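# Move the coaster can onto the turntable's orange spot

## Task

Pick up the can sitting on the coaster and set it upright on the orange mark on the turntable, without disturbing the other cans already standing on the turntable.

## Robot and tools

Robot: two arms, left_arm and right_arm, each with six joints and a parallel gripper. The left gripper's fingers are rigid. The right gripper's fingers can fold: grip a part with the outer quarter of the pads, near the fingertips. A grip deeper toward the palm may hold a narrow part loosely or not at all, may squeeze a wide part harder than asked, and can slip. Fingers pushed tip-first into a surface fold easily and then grip badly.

Frames: the scene frame has its origin at table-top height midway between the nominal bases, +z up, +x out over the table, and left_arm on the +y side (this is not the image left). Calibrated bases: left_arm at (-0.051, +0.435, 0) m, quat_wxyz (+1.000, 0, 0, -0.029); right_arm at (-0.008, -0.446, 0) m, quat_wxyz (+1.000, 0, 0, +0.005). Each arm's hand pose, velocities, targets and wrist-camera pose are reported in that arm's own base frame. Fixed cameras and the table use the scene frame. Reported hand positions can be a few centimetres off, more at long reach. The gripper points along its +z axis and closes along its y axis. end_effector_position is the point between the pads when closed; fingertips extend about 33 mm past it at gaps up to 40 mm, and about 9 mm when fully open.

A row is one flat list of 18 numbers covering both arms, always all 18 even if one arm is idle: left_arm first (6 joint targets, then gripper position, force_limit, speed), then right_arm the same way. Joint targets are absolute angles in radians, in this order only: forearm roll, wrist roll, waist, elbow, wrist pitch, shoulder. Stated ranges: elbow -2.792 to 2.792; every other joint -6.283 to 6.283 (real ends may differ by 0.010). A target beyond a range end by more than 0.010 and farther out than the current angle is refused; a target past the real end is clipped there, with the note "joint sent to its limit". Gripper numbers each lie in [-1, 1] and are absolute commands: position +1 is fully open (140 mm), pads meet near -0.8, and -1 closes until blocked. force_limit sets squeeze (about 14 N at -1, 40 N at 0, 58 N at +1 for a slow close); speed sets finger speed (about 30 mm/s at -1, 140 at 0, 250 at +1). Faster closes squeeze harder. Both start at +1. To leave a gripper alone, resend its previous three numbers.

Tools:
- execute_actions(actions, cameras): actions is a list of actions; each action holds up to 15 rows, one per 1/30 s step; a short action repeats its last row. Images are returned only when actions is empty or cameras names them (["all"] for all; unknown names invalidate the call). An empty list also shows the scene number and fields normally omitted.
- move(target, speed, blend, stop_force, zero, blocking, cameras): target is one 18-number row or a list of up to 15 rows, all joint angles absolute. Joints move together along a joint-space path, so the hand traces a curve and avoids nothing. speed is the rad/s of the joint with farthest to go, 0.01 to 3.92 (default 0.5), one value or one per target. blend (rad) rounds corners in a list; 0 stops at each. stop_force (10 to 80 N, both arms) ends an arm's path on a sensed push; use a low speed with it, omit it when moving away from contact, keep finger numbers equal across a list, and note it fails near singular poses (arm stretched, wrist straight). zero resets the force baseline (default true). blocking=false returns after about 0.5 s while the move continues; not allowed with stop_force. The result adds a "move:" line: done, off_target, moving, held or fault, plus limits=held if steps were withheld.
- wait(seconds 0 to 10): arms keep their last command; a running move carries on.
- stop(): brakes the running move; fingers keep moving.
- zoom_image(camera, region [x0, y0, x1, y1] pixels, at most 504 by 504): enlarges part of the latest image from cam_high, cam_low, cam_left_wrist or cam_right_wrist.
- finished_scene(scene): ends the current scene, given its number; irreversible.

Results: Joint positions, Joint velocities ("within noise" when still), Joint targets (what joints are driven toward now), Joint torques, External joint torques and Flange force (gripper axes; include held weight and error; "no reading" when unavailable), Tool commands, gripper position_measured in counts (3 open, about 75 at 100 mm, 139 at 60 mm, 200 at 20 mm, 230 pads touching) and object_status: 0 moving, 1 blocked while opening, 2 blocked while closing (a grip), 3 reached target or pads met. Confirm a grasp by status 2, which may lag 0.2 to 1.7 s. To grip harder, raise force_limit and nudge position from -1 to -0.98. "joint command not followed" means the clearance check between arms altered targets. Wrist depth gives a 7x7 grid of distances ahead of each wrist camera, "-" where unknown. MOTOR HOT warns of overheating; holding loads or stretched poses heat motors.

Joint speed caps: waist and shoulder 2.09, elbow 3.14, wrist joints 3.93 rad/s; hand speed capped at 1.8 m/s. To keep a joint still, resend its Joint targets value.

Avoid: hitting or pressing hard on anything (arms are stiff; driving past contact causes faults), net force of 144 N or joint torques at their limits (waist, shoulder 299; elbow 140; wrist joints about 35.5 N m), which halt the arm for 10 s; any contact between the arms, including a gripper closing on the other gripper's fingers; dropping the can, releasing it while moving, tipping the other cans, or leaving anything on the floor. Hold parts near their centre to limit wrist twist. Objects may occasionally be nudged by outside pushes.

Each tool is called after "Call:" as a command line: name --argument value for each argument, lists and objects as JSON in quotes; but a table of rows of numbers goes row by row, as --pt "numbers of a row", without its own name.

## Session

Call:
execute_actions --actions '[]'

Scene clock: 0.00 s.
left_arm: end_effector_position=(+0.5564, +0.4935, +0.1150) position_measured=3 object_status=3 end_effector_quat_wxyz=(-0.557, +0.174, +0.724, -0.367) | right_arm: end_effector_position=(+0.5888, +0.0611, +0.2600) position_measured=3 object_status=3 end_effector_quat_wxyz=(-0.204, +0.828, +0.302, +0.426)
Joint names: [forearm roll, wrist roll, waist, elbow, wrist pitch, shoulder]
Joint positions: left_arm=[0.394 -0.404 0.577 0.918 2.506 1.138] | right_arm=[1.23 -0.314 -0.416 2.255 0.976 -0.059]
Joint velocities: within noise
Joint torques (N m): no reading
External joint torques (N m): no reading
Flange force (N): no reading
Wrist depth (mm): cam_left_wrist=[- - 529 2638 2585 2396 1632 / - - 736 736 387 1865 1353 / 4502 808 753 - 325 1492 1262 / - 123 784 423 283 144 1088 / - 114 602 - 235 188 105 / - 99 455 300 220 183 100 / - - - 258 209 164 146] | cam_right_wrist=[- - 2634 2308 - - - / - - - 2145 1955 1401 - / 537 461 441 - 1756 1707 1595 / 424 137 437 461 - 134 1478 / - - 342 - 405 117 99 / - 334 330 - - - - / - 301 301 343 - - -]
Joint targets: left_arm=[0.394 -0.404 0.577 0.918 2.506 1.138] | right_arm=[1.230 -0.314 -0.416 2.255 0.976 -0.059]
Tool commands: left_gripper/position=+1.0 left_gripper/force_limit=+1.0 left_gripper/speed=+1.0 right_gripper/position=+1.0 right_gripper/force_limit=+1.0 right_gripper/speed=+1.0

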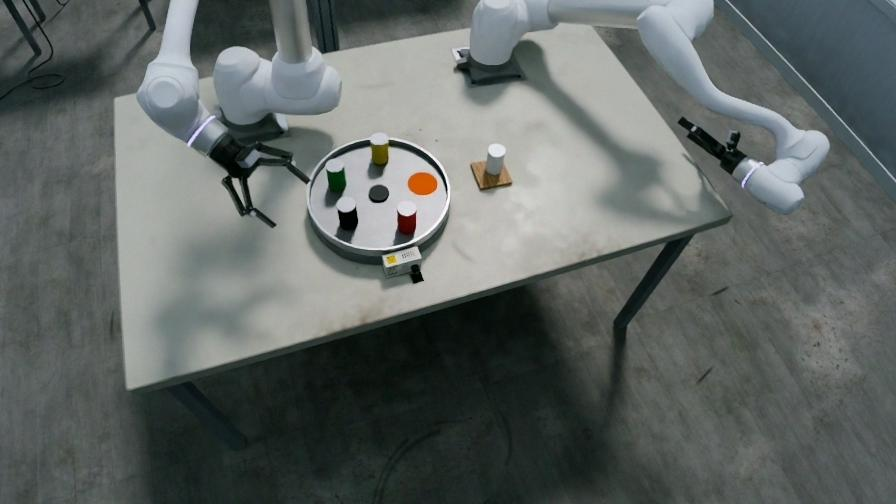

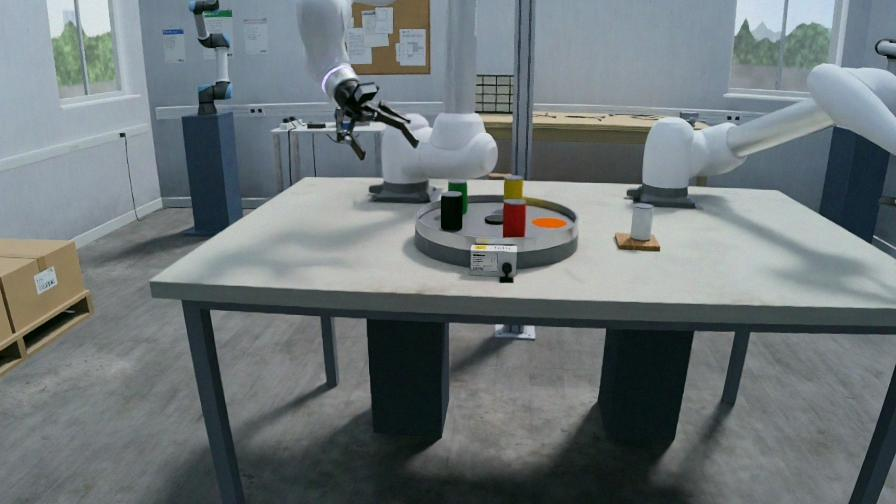

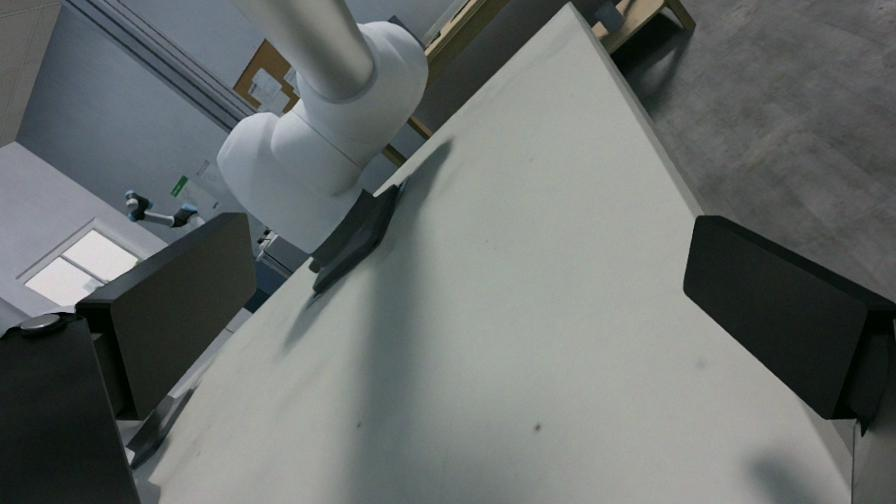

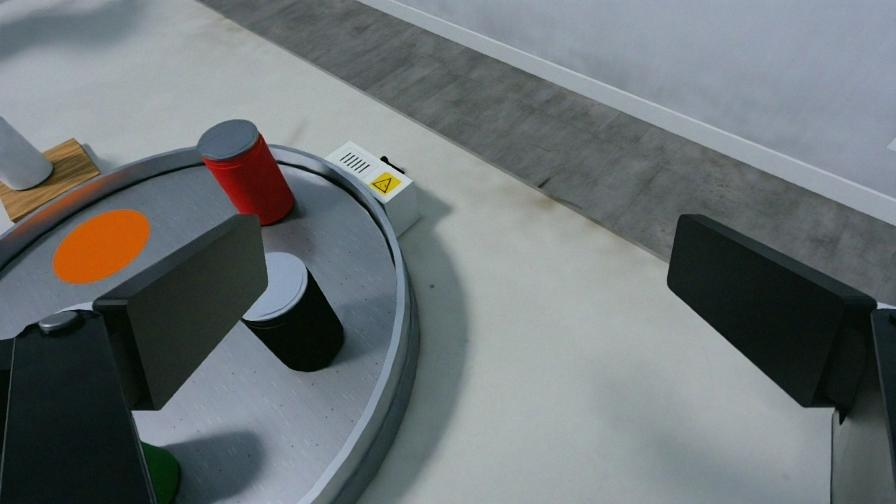

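Call:
move --target '[0,-0.3825,-0.3825,1.823,1.3185,0,1,1,1,1.23,-0.314,-0.416,2.255,0.976,-0.059,1,1,1]' --speed 1.3 --cameras '["cam_left_wrist","cam_low","cam_high"]'

Scene clock: 7.53 s.
left_arm: end_effector_position=(+0.5152, -0.1700, +0.3004) position_measured=3 object_status=3 end_effector_quat_wxyz=(+0.000, +0.707, +0.707, +0.000) | right_arm: end_effector_position=(+0.5889, +0.0613, +0.2606) position_measured=3 object_status=3 end_effector_quat_wxyz=(-0.204, +0.828, +0.302, +0.427)
Joint names: [forearm roll, wrist roll, waist, elbow, wrist pitch, shoulder]
Joint positions: left_arm=[0 -0.383 -0.382 1.823 1.319 0] | right_arm=[1.23 -0.314 -0.416 2.255 0.976 -0.059]
Joint torques (N m): left_arm=[4.73 -0.29 2.19 -41.54 0.35 -39.35] | right_arm=[2.97 -0.14 -1.18 -37.86 0.07 -34.06]
External joint torques (N m): left_arm=[-0.54 0.29 -2.37 1.05 -0.33 -1.31] | right_arm=[-0.11 0.13 1.26 1.09 0.83 3.3]
Flange force (N): left_arm=[-2.4 -5.0 1.6] | right_arm=[-1.4 3.1 4.8]
Wrist depth (mm): cam_left_wrist=[402 394 390 400 - 396 - / 411 - 413 404 414 - 416 / 431 - - 425 435 440 435 / 448 123 471 - - 134 453 / - 123 480 427 419 134 105 / - 100 451 462 453 517 95 / - 564 477 477 475 471 -] | cam_right_wrist=[866 792 2606 2400 - - - / - 643 574 2183 1939 1756 - / 540 427 455 - 1719 1695 1554 / 435 126 403 - - 134 1487 / - 137 350 360 - 125 99 / - 334 332 - - 364 - / - 294 306 - - - -]
Joint targets: left_arm=[0.000 -0.383 -0.383 1.823 1.318 0.000] | right_arm=[1.230 -0.314 -0.416 2.255 0.976 -0.059]
move: done
camera_calibration:
cam_left_wrist: T_world_to_cam=[[0.999955, 0.0047295, 0.00826411, -0.503971], [0.00171874, -0.943317, 0.331888, -0.257665], [0.00936534, -0.331859, -0.943282, 0.359923], [0, 0, 0, 1]] pos_world=[0.50102, -0.121232, 0.42919]
Images, in order (width x height): cam_high 896x504, cam_low 896x504, cam_left_wrist 896x504.

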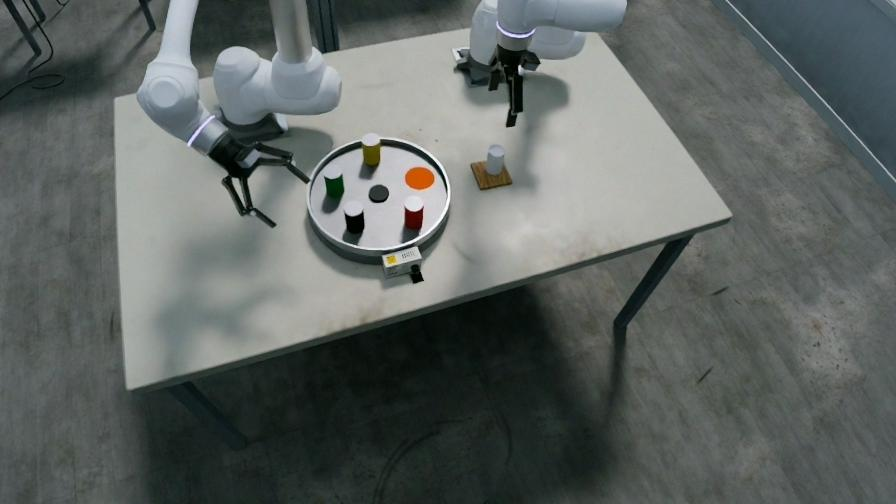

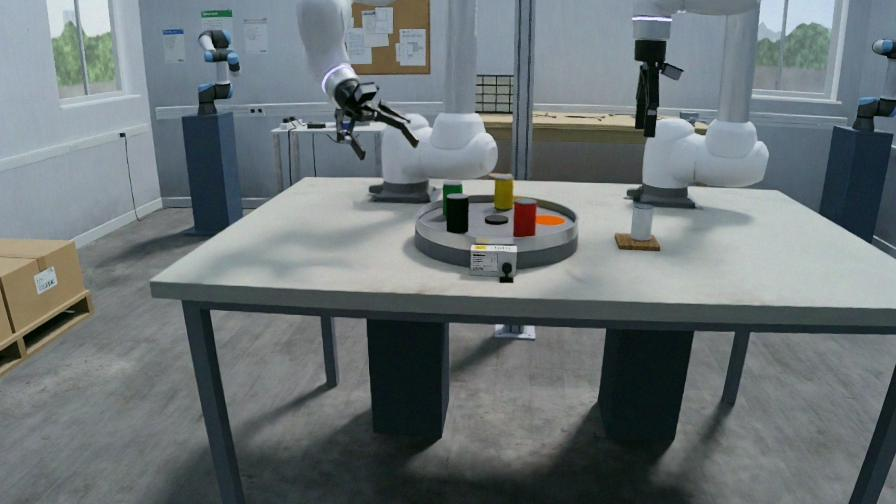

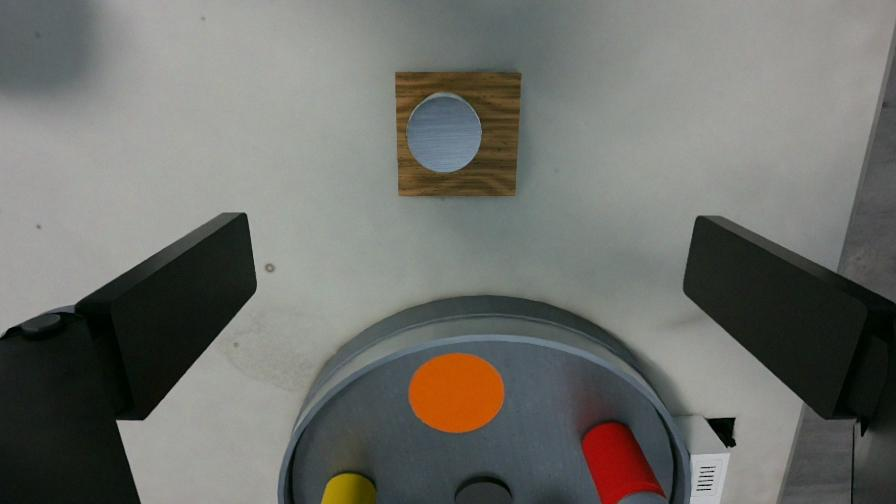

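Call:
move --pt "0 -0.3582 -0.3582 2.0308 1.0494 0.0614 0.3 -0.1 0 1.23 -0.314 -0.416 2.255 0.976 -0.059 1 1 1" --pt "0 -0.3582 -0.3582 2.1224 0.8564 0.1628 0.3 -0.1 0 1.23 -0.314 -0.416 2.255 0.976 -0.059 1 1 1" --speed '[0.5,0.35]' --blend 0.03 --cameras '["cam_left_wrist"]'

Call:
move --target '[0,-0.3582,-0.3582,2.1224,0.8564,0.1628,-1,-0.1,-1,1.23,-0.314,-0.416,2.255,0.976,-0.059,1,1,1]' --cameras '["cam_left_wrist","cam_high","cam_low"]'

Scene clock: 12.10 s.
left_arm: end_effector_position=(+0.5017, -0.1510, +0.0656) position_measured=91 object_status=3 end_effector_quat_wxyz=(+0.000, +0.707, +0.707, +0.000) | right_arm: end_effector_position=(+0.5889, +0.0613, +0.2606) position_measured=3 object_status=3 end_effector_quat_wxyz=(-0.204, +0.828, +0.302, +0.427)
Joint names: [forearm roll, wrist roll, waist, elbow, wrist pitch, shoulder]
Joint positions: left_arm=[0 -0.358 -0.358 2.122 0.857 0.163] | right_arm=[1.23 -0.314 -0.416 2.255 0.976 -0.059]
Joint torques (N m): left_arm=[3.62 -0.38 6.2 -33.64 0.02 -44.41] | right_arm=[2.95 -0.12 -1.48 -37.9 0.09 -33.94]
External joint torques (N m): left_arm=[-0.34 0.38 -6.2 2.05 -0.01 -4.12] | right_arm=[-0.07 0.12 1.49 1.03 0.81 3.13]
Flange force (N): left_arm=[-7.7 -13.0 -3.4] | right_arm=[-1.0 2.6 5.1]
Wrist depth (mm): cam_left_wrist=[180 180 182 180 180 180 178 / 188 189 188 186 186 189 189 / 198 199 197 182 185 200 201 / 209 207 162 113 138 206 211 / - 86 220 110 113 115 91 / - - 236 116 237 - - / - - 251 252 252 - -] | cam_right_wrist=[- - 2634 2244 - - - / - - - 2089 1987 - 1276 / 474 420 462 - 1769 1695 1595 / 393 137 317 - - 134 1460 / - 137 354 - - 117 99 / - 333 332 - - 379 - / - - 303 - - - -]
Joint targets: left_arm=[0.000 -0.358 -0.358 2.122 0.856 0.163] | right_arm=[1.230 -0.314 -0.416 2.255 0.976 -0.059]
move: done
camera_calibration:
cam_left_wrist: T_world_to_cam=[[0.999954, 0.00467093, 0.00839109, -0.488751], [0.00162046, -0.943286, 0.331976, -0.161757], [0.00946584, -0.331947, -0.943251, 0.144807], [0, 0, 0, 1]] pos_world=[0.48762, -0.102232, 0.19439]
Images, in order (width x height): cam_left_wrist 896x504.

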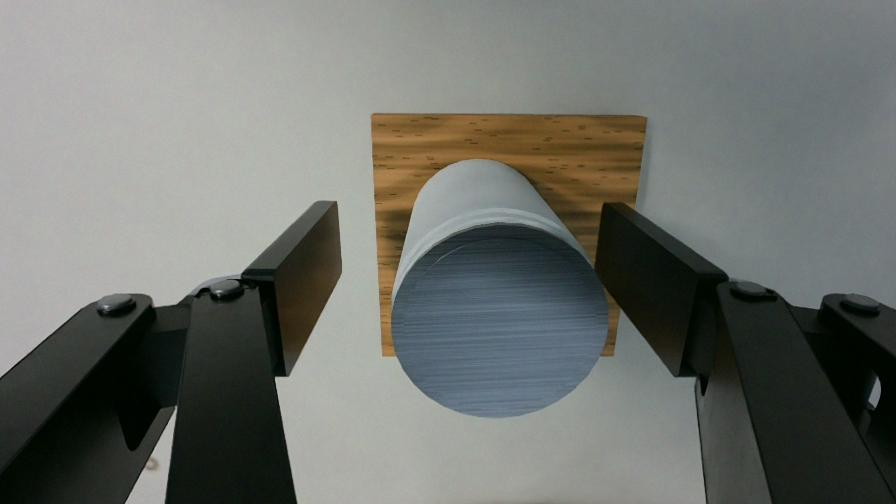

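Scene clock: 13.60 s.
left_arm: end_effector_position=(+0.5017, -0.1510, +0.0655) position_measured=151 object_status=0 end_effector_quat_wxyz=(+0.000, +0.707, +0.707, +0.000) | right_arm: end_effector_position=(+0.5889, +0.0613, +0.2606) position_measured=3 object_status=3 end_effector_quat_wxyz=(-0.204, +0.828, +0.302, +0.427)
Joint names: [forearm roll, wrist roll, waist, elbow, wrist pitch, shoulder]
Joint positions: left_arm=[0 -0.358 -0.358 2.122 0.856 0.163] | right_arm=[1.23 -0.314 -0.416 2.255 0.976 -0.059]
Joint torques (N m): left_arm=[3.48 -0.29 6.07 -28.8 0.21 -41.72] | right_arm=[2.97 -0.15 -1.39 -37.94 0.12 -34.19]
External joint torques (N m): left_arm=[-0.21 0.29 -6.11 -2.71 -0.2 -6.51] | right_arm=[-0.09 0.15 1.3 1.11 0.77 3.44]
Flange force (N): left_arm=[-9.1 -8.3 -9.9] | right_arm=[-1.4 3.2 5.2]
Wrist depth (mm): cam_left_wrist=[179 179 180 180 181 180 180 / 189 189 190 186 185 190 190 / 198 199 196 167 188 198 199 / 209 209 106 106 115 210 211 / 218 87 93 109 111 88 221 / - 74 - 241 - - - / - - - 252 253 - -] | cam_right_wrist=[772 787 2551 2244 - - - / 707 675 659 2108 1970 1850 - / 475 411 455 - 1782 1683 1469 / 409 137 396 - 436 134 1451 / - 138 359 393 400 125 99 / - 334 326 371 - - - / - 294 304 349 - - -]
Joint targets: left_arm=[0.000 -0.358 -0.358 2.122 0.856 0.163] | right_arm=[1.230 -0.314 -0.416 2.255 0.976 -0.059]
move: done
camera_calibration:
cam_left_wrist: T_world_to_cam=[[0.999954, 0.00467093, 0.00839109, -0.488751], [0.00162046, -0.943286, 0.331976, -0.161724], [0.00946584, -0.331947, -0.943251, 0.144713], [0, 0, 0, 1]] pos_world=[0.48762, -0.102232, 0.19429]
Images, in order (width x height): cam_high 896x504, cam_low 896x504, cam_left_wrist 896x504.

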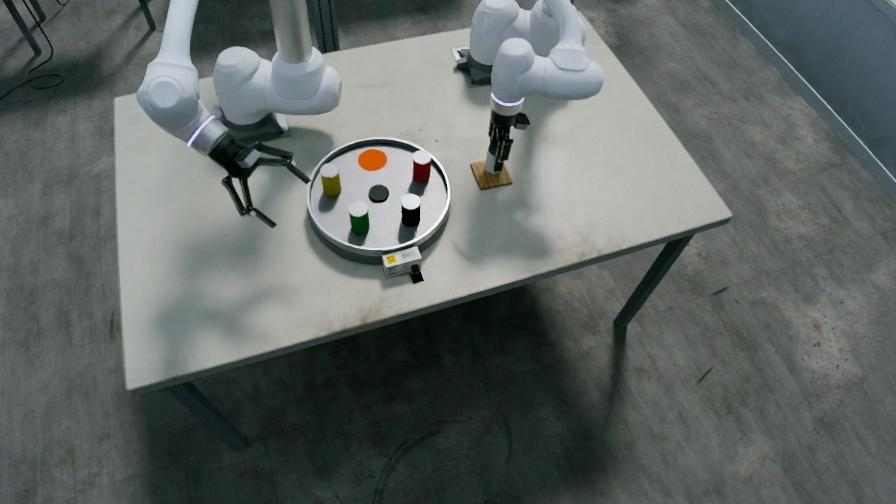

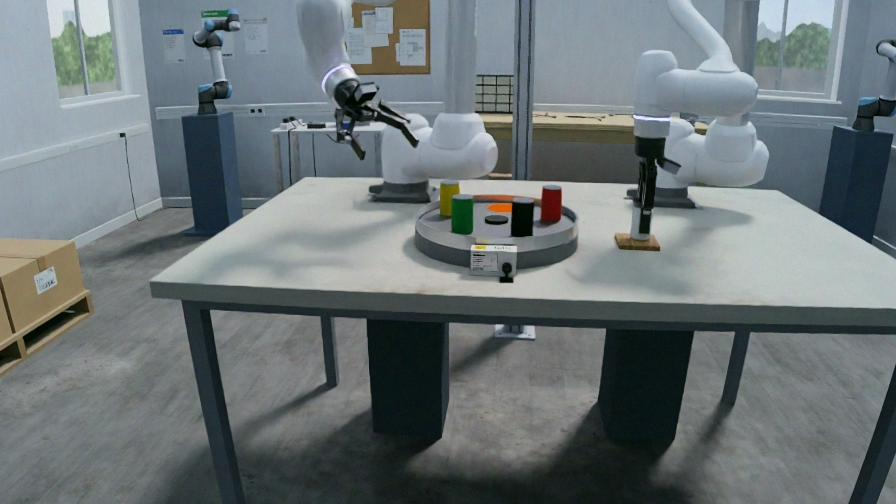

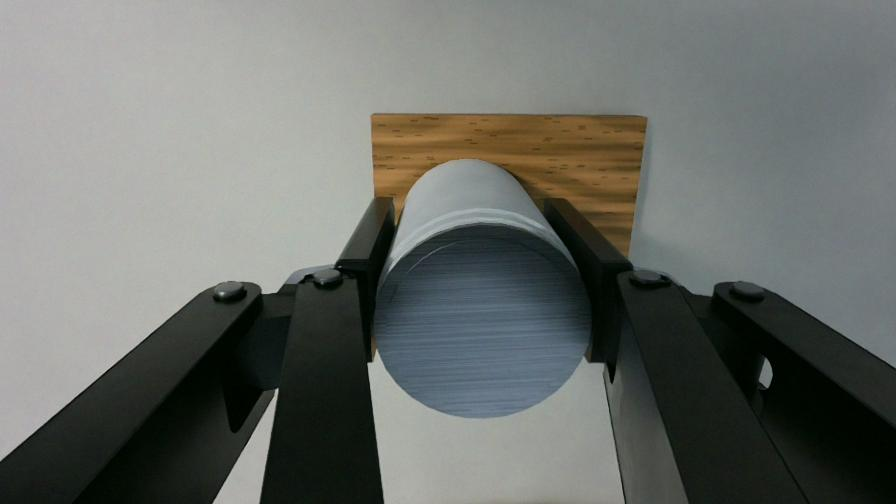

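Call:
wait --seconds 1 --cameras '["cam_high"]'

Call:
move --target '[0,-0.3582,-0.3582,2.0308,1.0494,0.0614,-1,-0.1,-1,1.23,-0.314,-0.416,2.255,0.976,-0.059,1,1,1]' --speed 0.25 --cameras '["cam_high"]'

Call:
wait --seconds 1.5 --cameras '["cam_high"]'

Call:
wait --seconds 1.5 --cameras '["cam_high"]'

Call:
wait --seconds 1.5 --cameras '["cam_high"]'

Call:
wait --seconds 1.5 --cameras '["cam_high"]'

Scene clock: 15.67 s.
left_arm: end_effector_position=(+0.5017, -0.1510, +0.0655) position_measured=151 object_status=2 end_effector_quat_wxyz=(+0.000, +0.707, +0.707, +0.000) | right_arm: end_effector_position=(+0.5889, +0.0613, +0.2606) position_measured=3 object_status=3 end_effector_quat_wxyz=(-0.204, +0.828, +0.302, +0.427)
Joint names: [forearm roll, wrist roll, waist, elbow, wrist pitch, shoulder]
Joint positions: left_arm=[0 -0.358 -0.358 2.122 0.856 0.163] | right_arm=[1.23 -0.314 -0.416 2.255 0.976 -0.059]
Joint torques (N m): left_arm=[3.53 -0.28 5.99 -28.57 0.18 -41.34] | right_arm=[2.96 -0.13 -1.08 -37.95 0.11 -33.86]
External joint torques (N m): left_arm=[-0.26 0.28 -5.97 -2.9 -0.17 -6.67] | right_arm=[-0.1 0.12 1.23 1.06 0.8 3.02]
Flange force (N): left_arm=[-8.9 -8.1 -10.3] | right_arm=[-1.3 2.7 4.4]
Wrist depth (mm): cam_left_wrist=[179 180 181 180 178 181 180 / 189 188 189 181 186 190 190 / - 198 196 168 187 199 200 / 210 210 122 106 117 211 211 / 218 87 93 110 111 88 222 / - 74 - 117 115 - - / - - - 252 - - -] | cam_right_wrist=[- - 2634 2244 - - 1469 / 679 - 620 2089 1970 1707 - / 542 470 395 - 1719 1695 1564 / 431 126 405 464 - 134 1443 / - - 363 - - 117 99 / - 328 319 - - - - / - 306 304 348 - 342 -]
Joint targets: left_arm=[0.000 -0.358 -0.358 2.122 0.856 0.163] | right_arm=[1.230 -0.314 -0.416 2.255 0.976 -0.059]
Tool commands: left_gripper/position=-1.0 left_gripper/force_limit=-0.1 left_gripper/speed=-1.0 right_gripper/position=+1.0 right_gripper/force_limit=+1.0 right_gripper/speed=+1.0
wait: 1.00 s; at rest from the start
Images, in order (width x height): cam_high 896x504.

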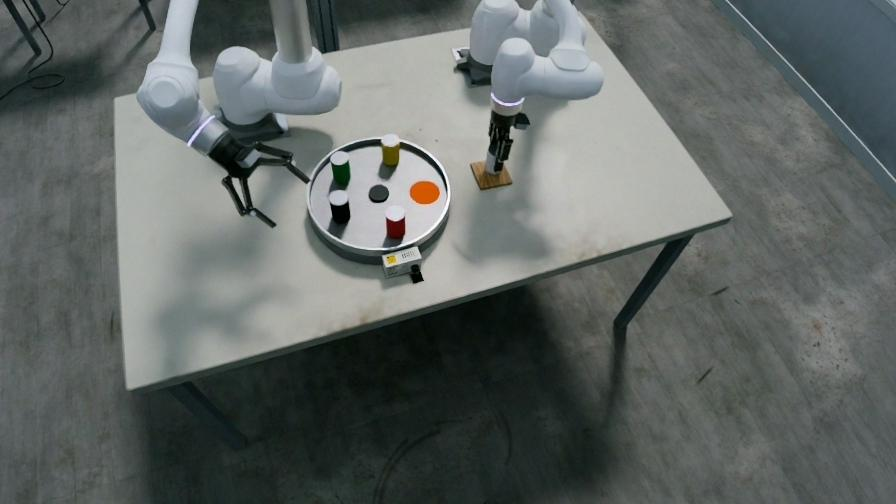

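Scene clock: 16.90 s.
left_arm: end_effector_position=(+0.5017, -0.1510, +0.1603) position_measured=151 object_status=2 end_effector_quat_wxyz=(+0.000, +0.707, +0.707, +0.000) | right_arm: end_effector_position=(+0.5889, +0.0613, +0.2606) position_measured=3 object_status=3 end_effector_quat_wxyz=(-0.204, +0.828, +0.302, +0.427)
Joint names: [forearm roll, wrist roll, waist, elbow, wrist pitch, shoulder]
Joint positions: left_arm=[0 -0.358 -0.358 2.031 1.049 0.061] | right_arm=[1.23 -0.314 -0.416 2.255 0.976 -0.059]
Joint torques (N m): left_arm=[4.11 -0.27 5.16 -37.59 0.09 -41.09] | right_arm=[2.94 -0.13 -1.28 -37.9 0.08 -34.03]
External joint torques (N m): left_arm=[-0.35 0.27 -5.17 1.42 -0.08 -1.4] | right_arm=[-0.08 0.13 1.33 1.12 0.82 3.26]
Flange force (N): left_arm=[-7.4 -7.7 0.5] | right_arm=[-1.4 2.9 4.9]
Wrist depth (mm): cam_left_wrist=[264 267 265 264 267 268 267 / 277 276 280 272 276 281 280 / - 289 293 167 292 296 297 / 311 307 134 108 117 305 311 / - 82 93 110 110 88 - / - 74 - 115 - - - / - - - 302 301 - -] | cam_right_wrist=[891 - 2606 2400 - - - / - - 631 2126 1970 1836 - / 465 477 466 - 1731 1683 1695 / 414 137 409 - - 134 1451 / - 138 310 405 404 117 99 / - 333 327 - - - - / - 306 303 - - - -]
Joint targets: left_arm=[0.000 -0.358 -0.358 2.031 1.049 0.061] | right_arm=[1.230 -0.314 -0.416 2.255 0.976 -0.059]
move: done
Images, in order (width x height): cam_high 896x504.

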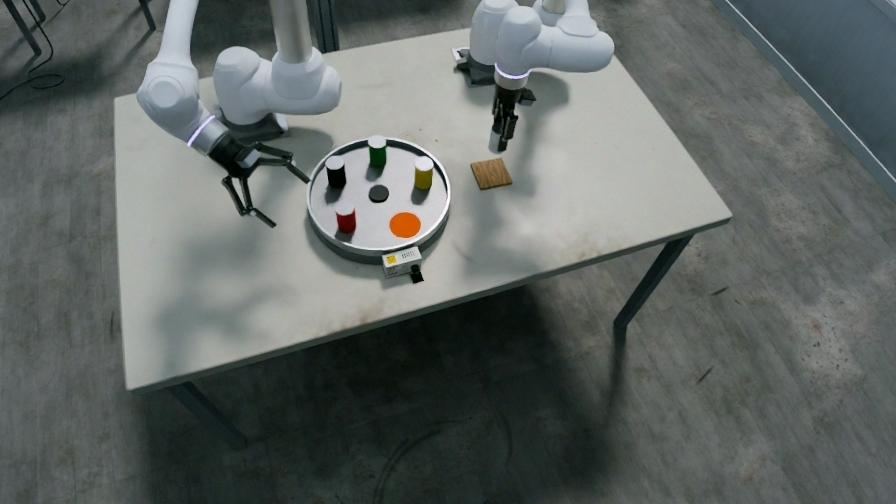

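Scene clock: 18.40 s.
left_arm: end_effector_position=(+0.5017, -0.1510, +0.1604) position_measured=151 object_status=2 end_effector_quat_wxyz=(+0.000, +0.707, +0.707, +0.000) | right_arm: end_effector_position=(+0.5889, +0.0613, +0.2606) position_measured=3 object_status=3 end_effector_quat_wxyz=(-0.204, +0.828, +0.302, +0.427)
Joint names: [forearm roll, wrist roll, waist, elbow, wrist pitch, shoulder]
Joint positions: left_arm=[0 -0.358 -0.358 2.031 1.049 0.061] | right_arm=[1.23 -0.314 -0.416 2.255 0.976 -0.059]
Joint torques (N m): left_arm=[4.17 -0.35 5.84 -38.42 0.01 -41.8] | right_arm=[2.94 -0.13 -1.26 -37.91 0.07 -34.42]
External joint torques (N m): left_arm=[-0.42 0.35 -5.79 2.23 -0.01 -0.51] | right_arm=[-0.07 0.12 1.24 1.11 0.83 3.68]
Flange force (N): left_arm=[-8.4 -8.0 2.0] | right_arm=[-1.7 3.7 5.3]
Wrist depth (mm): cam_left_wrist=[264 265 264 264 264 267 268 / 278 277 - 273 274 281 278 / 289 294 301 166 293 296 299 / - 309 134 106 117 306 313 / - 81 93 110 111 88 - / - 74 - 115 - - - / - - - 296 303 - -] | cam_right_wrist=[- 769 2448 2376 - - 1154 / - 671 - 2108 1970 1719 - / 467 455 453 - 1769 1719 1564 / 401 138 416 - - 134 1478 / - 137 374 411 407 125 99 / - 335 330 - - 360 - / - 308 303 - 336 - -]
Joint targets: left_arm=[0.000 -0.358 -0.358 2.031 1.049 0.061] | right_arm=[1.230 -0.314 -0.416 2.255 0.976 -0.059]
Tool commands: left_gripper/position=-1.0 left_gripper/force_limit=-0.1 left_gripper/speed=-1.0 right_gripper/position=+1.0 right_gripper/force_limit=+1.0 right_gripper/speed=+1.0
wait: 1.50 s; at rest by 0.17 s
Images, in order (width x height): cam_high 896x504.

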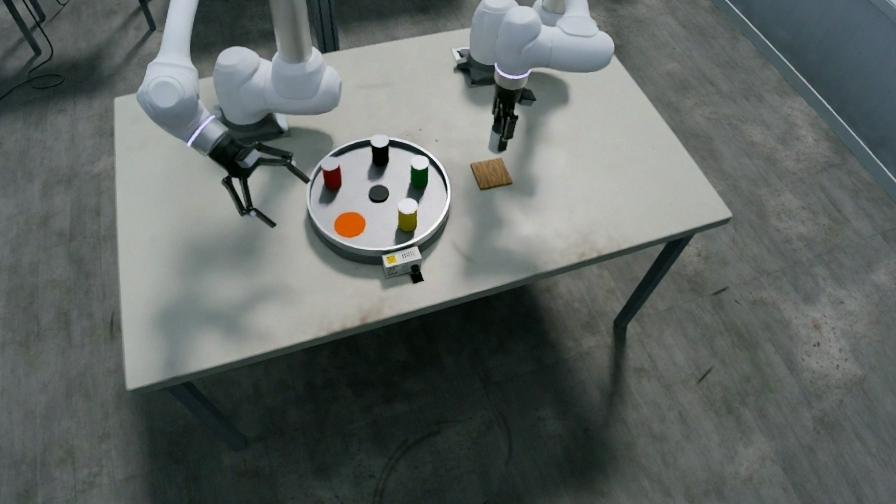

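Scene clock: 19.90 s.
left_arm: end_effector_position=(+0.5017, -0.1510, +0.1604) position_measured=151 object_status=2 end_effector_quat_wxyz=(+0.000, +0.707, +0.707, +0.000) | right_arm: end_effector_position=(+0.5889, +0.0613, +0.2606) position_measured=3 object_status=3 end_effector_quat_wxyz=(-0.204, +0.828, +0.302, +0.427)
Joint names: [forearm roll, wrist roll, waist, elbow, wrist pitch, shoulder]
Joint positions: left_arm=[0 -0.358 -0.358 2.031 1.049 0.061] | right_arm=[1.23 -0.314 -0.416 2.255 0.976 -0.059]
Joint torques (N m): left_arm=[4.19 -0.36 5.69 -38.44 0.03 -41.32] | right_arm=[2.94 -0.14 -1.16 -37.98 0.14 -34.07]
External joint torques (N m): left_arm=[-0.44 0.36 -5.68 2.28 -0.02 -1.22] | right_arm=[-0.07 0.14 1.18 1.17 0.76 3.3]
Flange force (N): left_arm=[-7.9 -9.1 1.4] | right_arm=[-1.6 3.0 4.8]
Wrist depth (mm): cam_left_wrist=[264 264 268 267 268 269 - / 273 277 281 271 274 283 285 / 290 295 293 167 285 293 297 / 308 308 134 106 113 312 314 / 322 81 93 110 111 88 323 / - 74 - 115 116 - - / - - - 301 300 - -] | cam_right_wrist=[757 - 2551 2353 - - - / 719 - 623 2089 2020 1719 - / 462 458 459 - 1756 1719 1574 / 398 137 401 450 448 134 1496 / - 138 332 442 - 117 99 / - 335 332 - - - - / - 303 303 - - 332 -]
Joint targets: left_arm=[0.000 -0.358 -0.358 2.031 1.049 0.061] | right_arm=[1.230 -0.314 -0.416 2.255 0.976 -0.059]
Tool commands: left_gripper/position=-1.0 left_gripper/force_limit=-0.1 left_gripper/speed=-1.0 right_gripper/position=+1.0 right_gripper/force_limit=+1.0 right_gripper/speed=+1.0
wait: 1.50 s; at rest by 0.17 s
Images, in order (width x height): cam_high 896x504.

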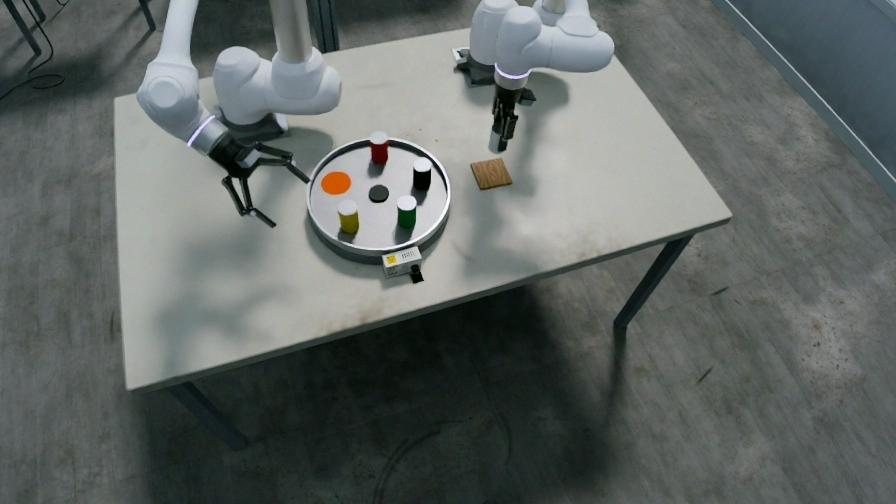

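Scene clock: 21.40 s.
left_arm: end_effector_position=(+0.5017, -0.1510, +0.1604) position_measured=151 object_status=2 end_effector_quat_wxyz=(+0.000, +0.707, +0.707, +0.000) | right_arm: end_effector_position=(+0.5889, +0.0613, +0.2606) position_measured=3 object_status=3 end_effector_quat_wxyz=(-0.204, +0.828, +0.302, +0.427)
Joint names: [forearm roll, wrist roll, waist, elbow, wrist pitch, shoulder]
Joint positions: left_arm=[0 -0.358 -0.358 2.031 1.049 0.061] | right_arm=[1.23 -0.314 -0.416 2.255 0.976 -0.059]
Joint torques (N m): left_arm=[4.07 -0.24 5.63 -38.14 0.06 -41.89] | right_arm=[2.92 -0.13 -1.39 -37.94 0.1 -33.97]
External joint torques (N m): left_arm=[-0.32 0.24 -5.5 1.97 -0.06 -0.69] | right_arm=[-0.06 0.12 1.51 1.04 0.8 3.1]
Flange force (N): left_arm=[-8.1 -7.7 1.7] | right_arm=[-1.0 2.6 5.1]
Wrist depth (mm): cam_left_wrist=[264 265 266 266 266 268 267 / 273 278 278 271 278 281 281 / 292 293 293 167 280 295 296 / 308 307 134 106 117 311 316 / - 82 93 - 112 88 - / - 74 - 115 115 - - / - - - 302 301 - -] | cam_right_wrist=[822 - 2606 2424 - - - / - - 685 2126 1955 1850 - / 464 454 459 - 1795 1672 1554 / 416 137 410 - - 134 1469 / - 138 350 - 401 125 99 / - 335 332 - - 361 - / - 304 303 339 323 332 -]
Joint targets: left_arm=[0.000 -0.358 -0.358 2.031 1.049 0.061] | right_arm=[1.230 -0.314 -0.416 2.255 0.976 -0.059]
Tool commands: left_gripper/position=-1.0 left_gripper/force_limit=-0.1 left_gripper/speed=-1.0 right_gripper/position=+1.0 right_gripper/force_limit=+1.0 right_gripper/speed=+1.0
wait: 1.50 s; at rest by 0.17 s
Images, in order (width x height): cam_high 896x504.

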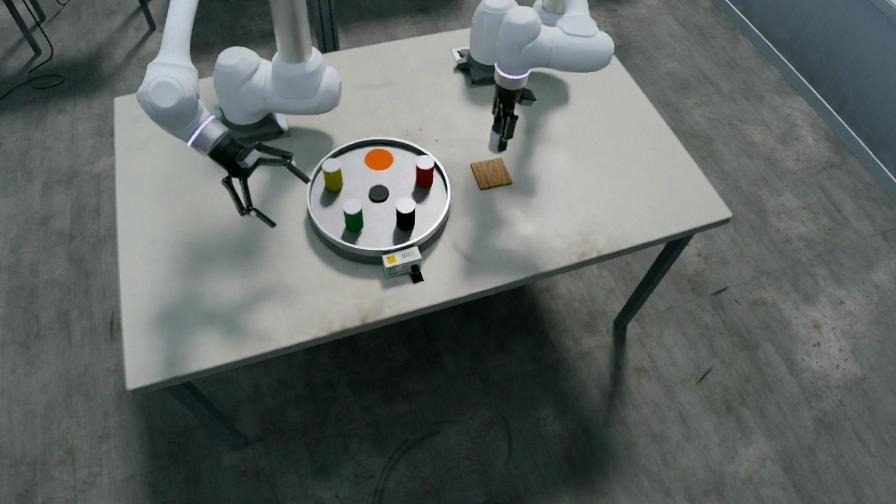

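Scene clock: 22.90 s.
left_arm: end_effector_position=(+0.5017, -0.1510, +0.1604) position_measured=151 object_status=2 end_effector_quat_wxyz=(+0.000, +0.707, +0.707, +0.000) | right_arm: end_effector_position=(+0.5889, +0.0613, +0.2606) position_measured=3 object_status=3 end_effector_quat_wxyz=(-0.204, +0.828, +0.302, +0.427)
Joint names: [forearm roll, wrist roll, waist, elbow, wrist pitch, shoulder]
Joint positions: left_arm=[0 -0.358 -0.358 2.031 1.049 0.061] | right_arm=[1.23 -0.314 -0.416 2.255 0.976 -0.059]
Joint torques (N m): left_arm=[4.14 -0.24 5.94 -38.41 0 -41.35] | right_arm=[2.96 -0.13 -1.25 -37.9 0.1 -34.25]
External joint torques (N m): left_arm=[-0.39 0.24 -5.71 2.32 0.01 -0.98] | right_arm=[-0.08 0.12 1.25 1.03 0.79 3.46]
Flange force (N): left_arm=[-8.2 -8.9 1.6] | right_arm=[-1.5 3.4 5.1]
Wrist depth (mm): cam_left_wrist=[264 265 266 265 270 268 265 / 277 276 279 273 277 281 284 / 292 297 291 167 292 295 293 / 308 308 111 - 123 312 317 / 323 81 93 111 112 88 326 / - 74 - 115 - - - / - - - 298 - - -] | cam_right_wrist=[- 836 2551 2330 - - - / - - 664 2072 1987 1893 - / 556 467 442 - 1809 1707 1564 / 441 137 414 469 437 134 1478 / - 138 342 375 410 117 99 / - 335 332 - - - - / - 300 309 - - - -]
Joint targets: left_arm=[0.000 -0.358 -0.358 2.031 1.049 0.061] | right_arm=[1.230 -0.314 -0.416 2.255 0.976 -0.059]
Tool commands: left_gripper/position=-1.0 left_gripper/force_limit=-0.1 left_gripper/speed=-1.0 right_gripper/position=+1.0 right_gripper/force_limit=+1.0 right_gripper/speed=+1.0
wait: 1.50 s; at rest by 0.17 s
Images, in order (width x height): cam_high 896x504.

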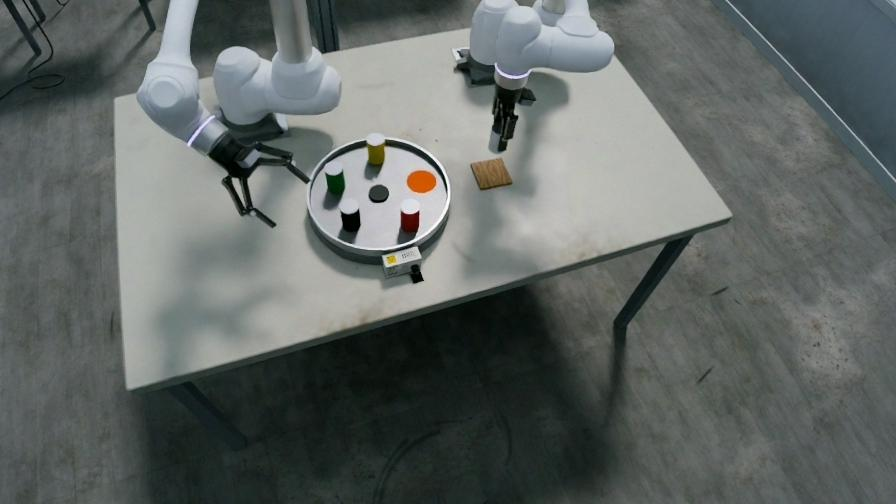

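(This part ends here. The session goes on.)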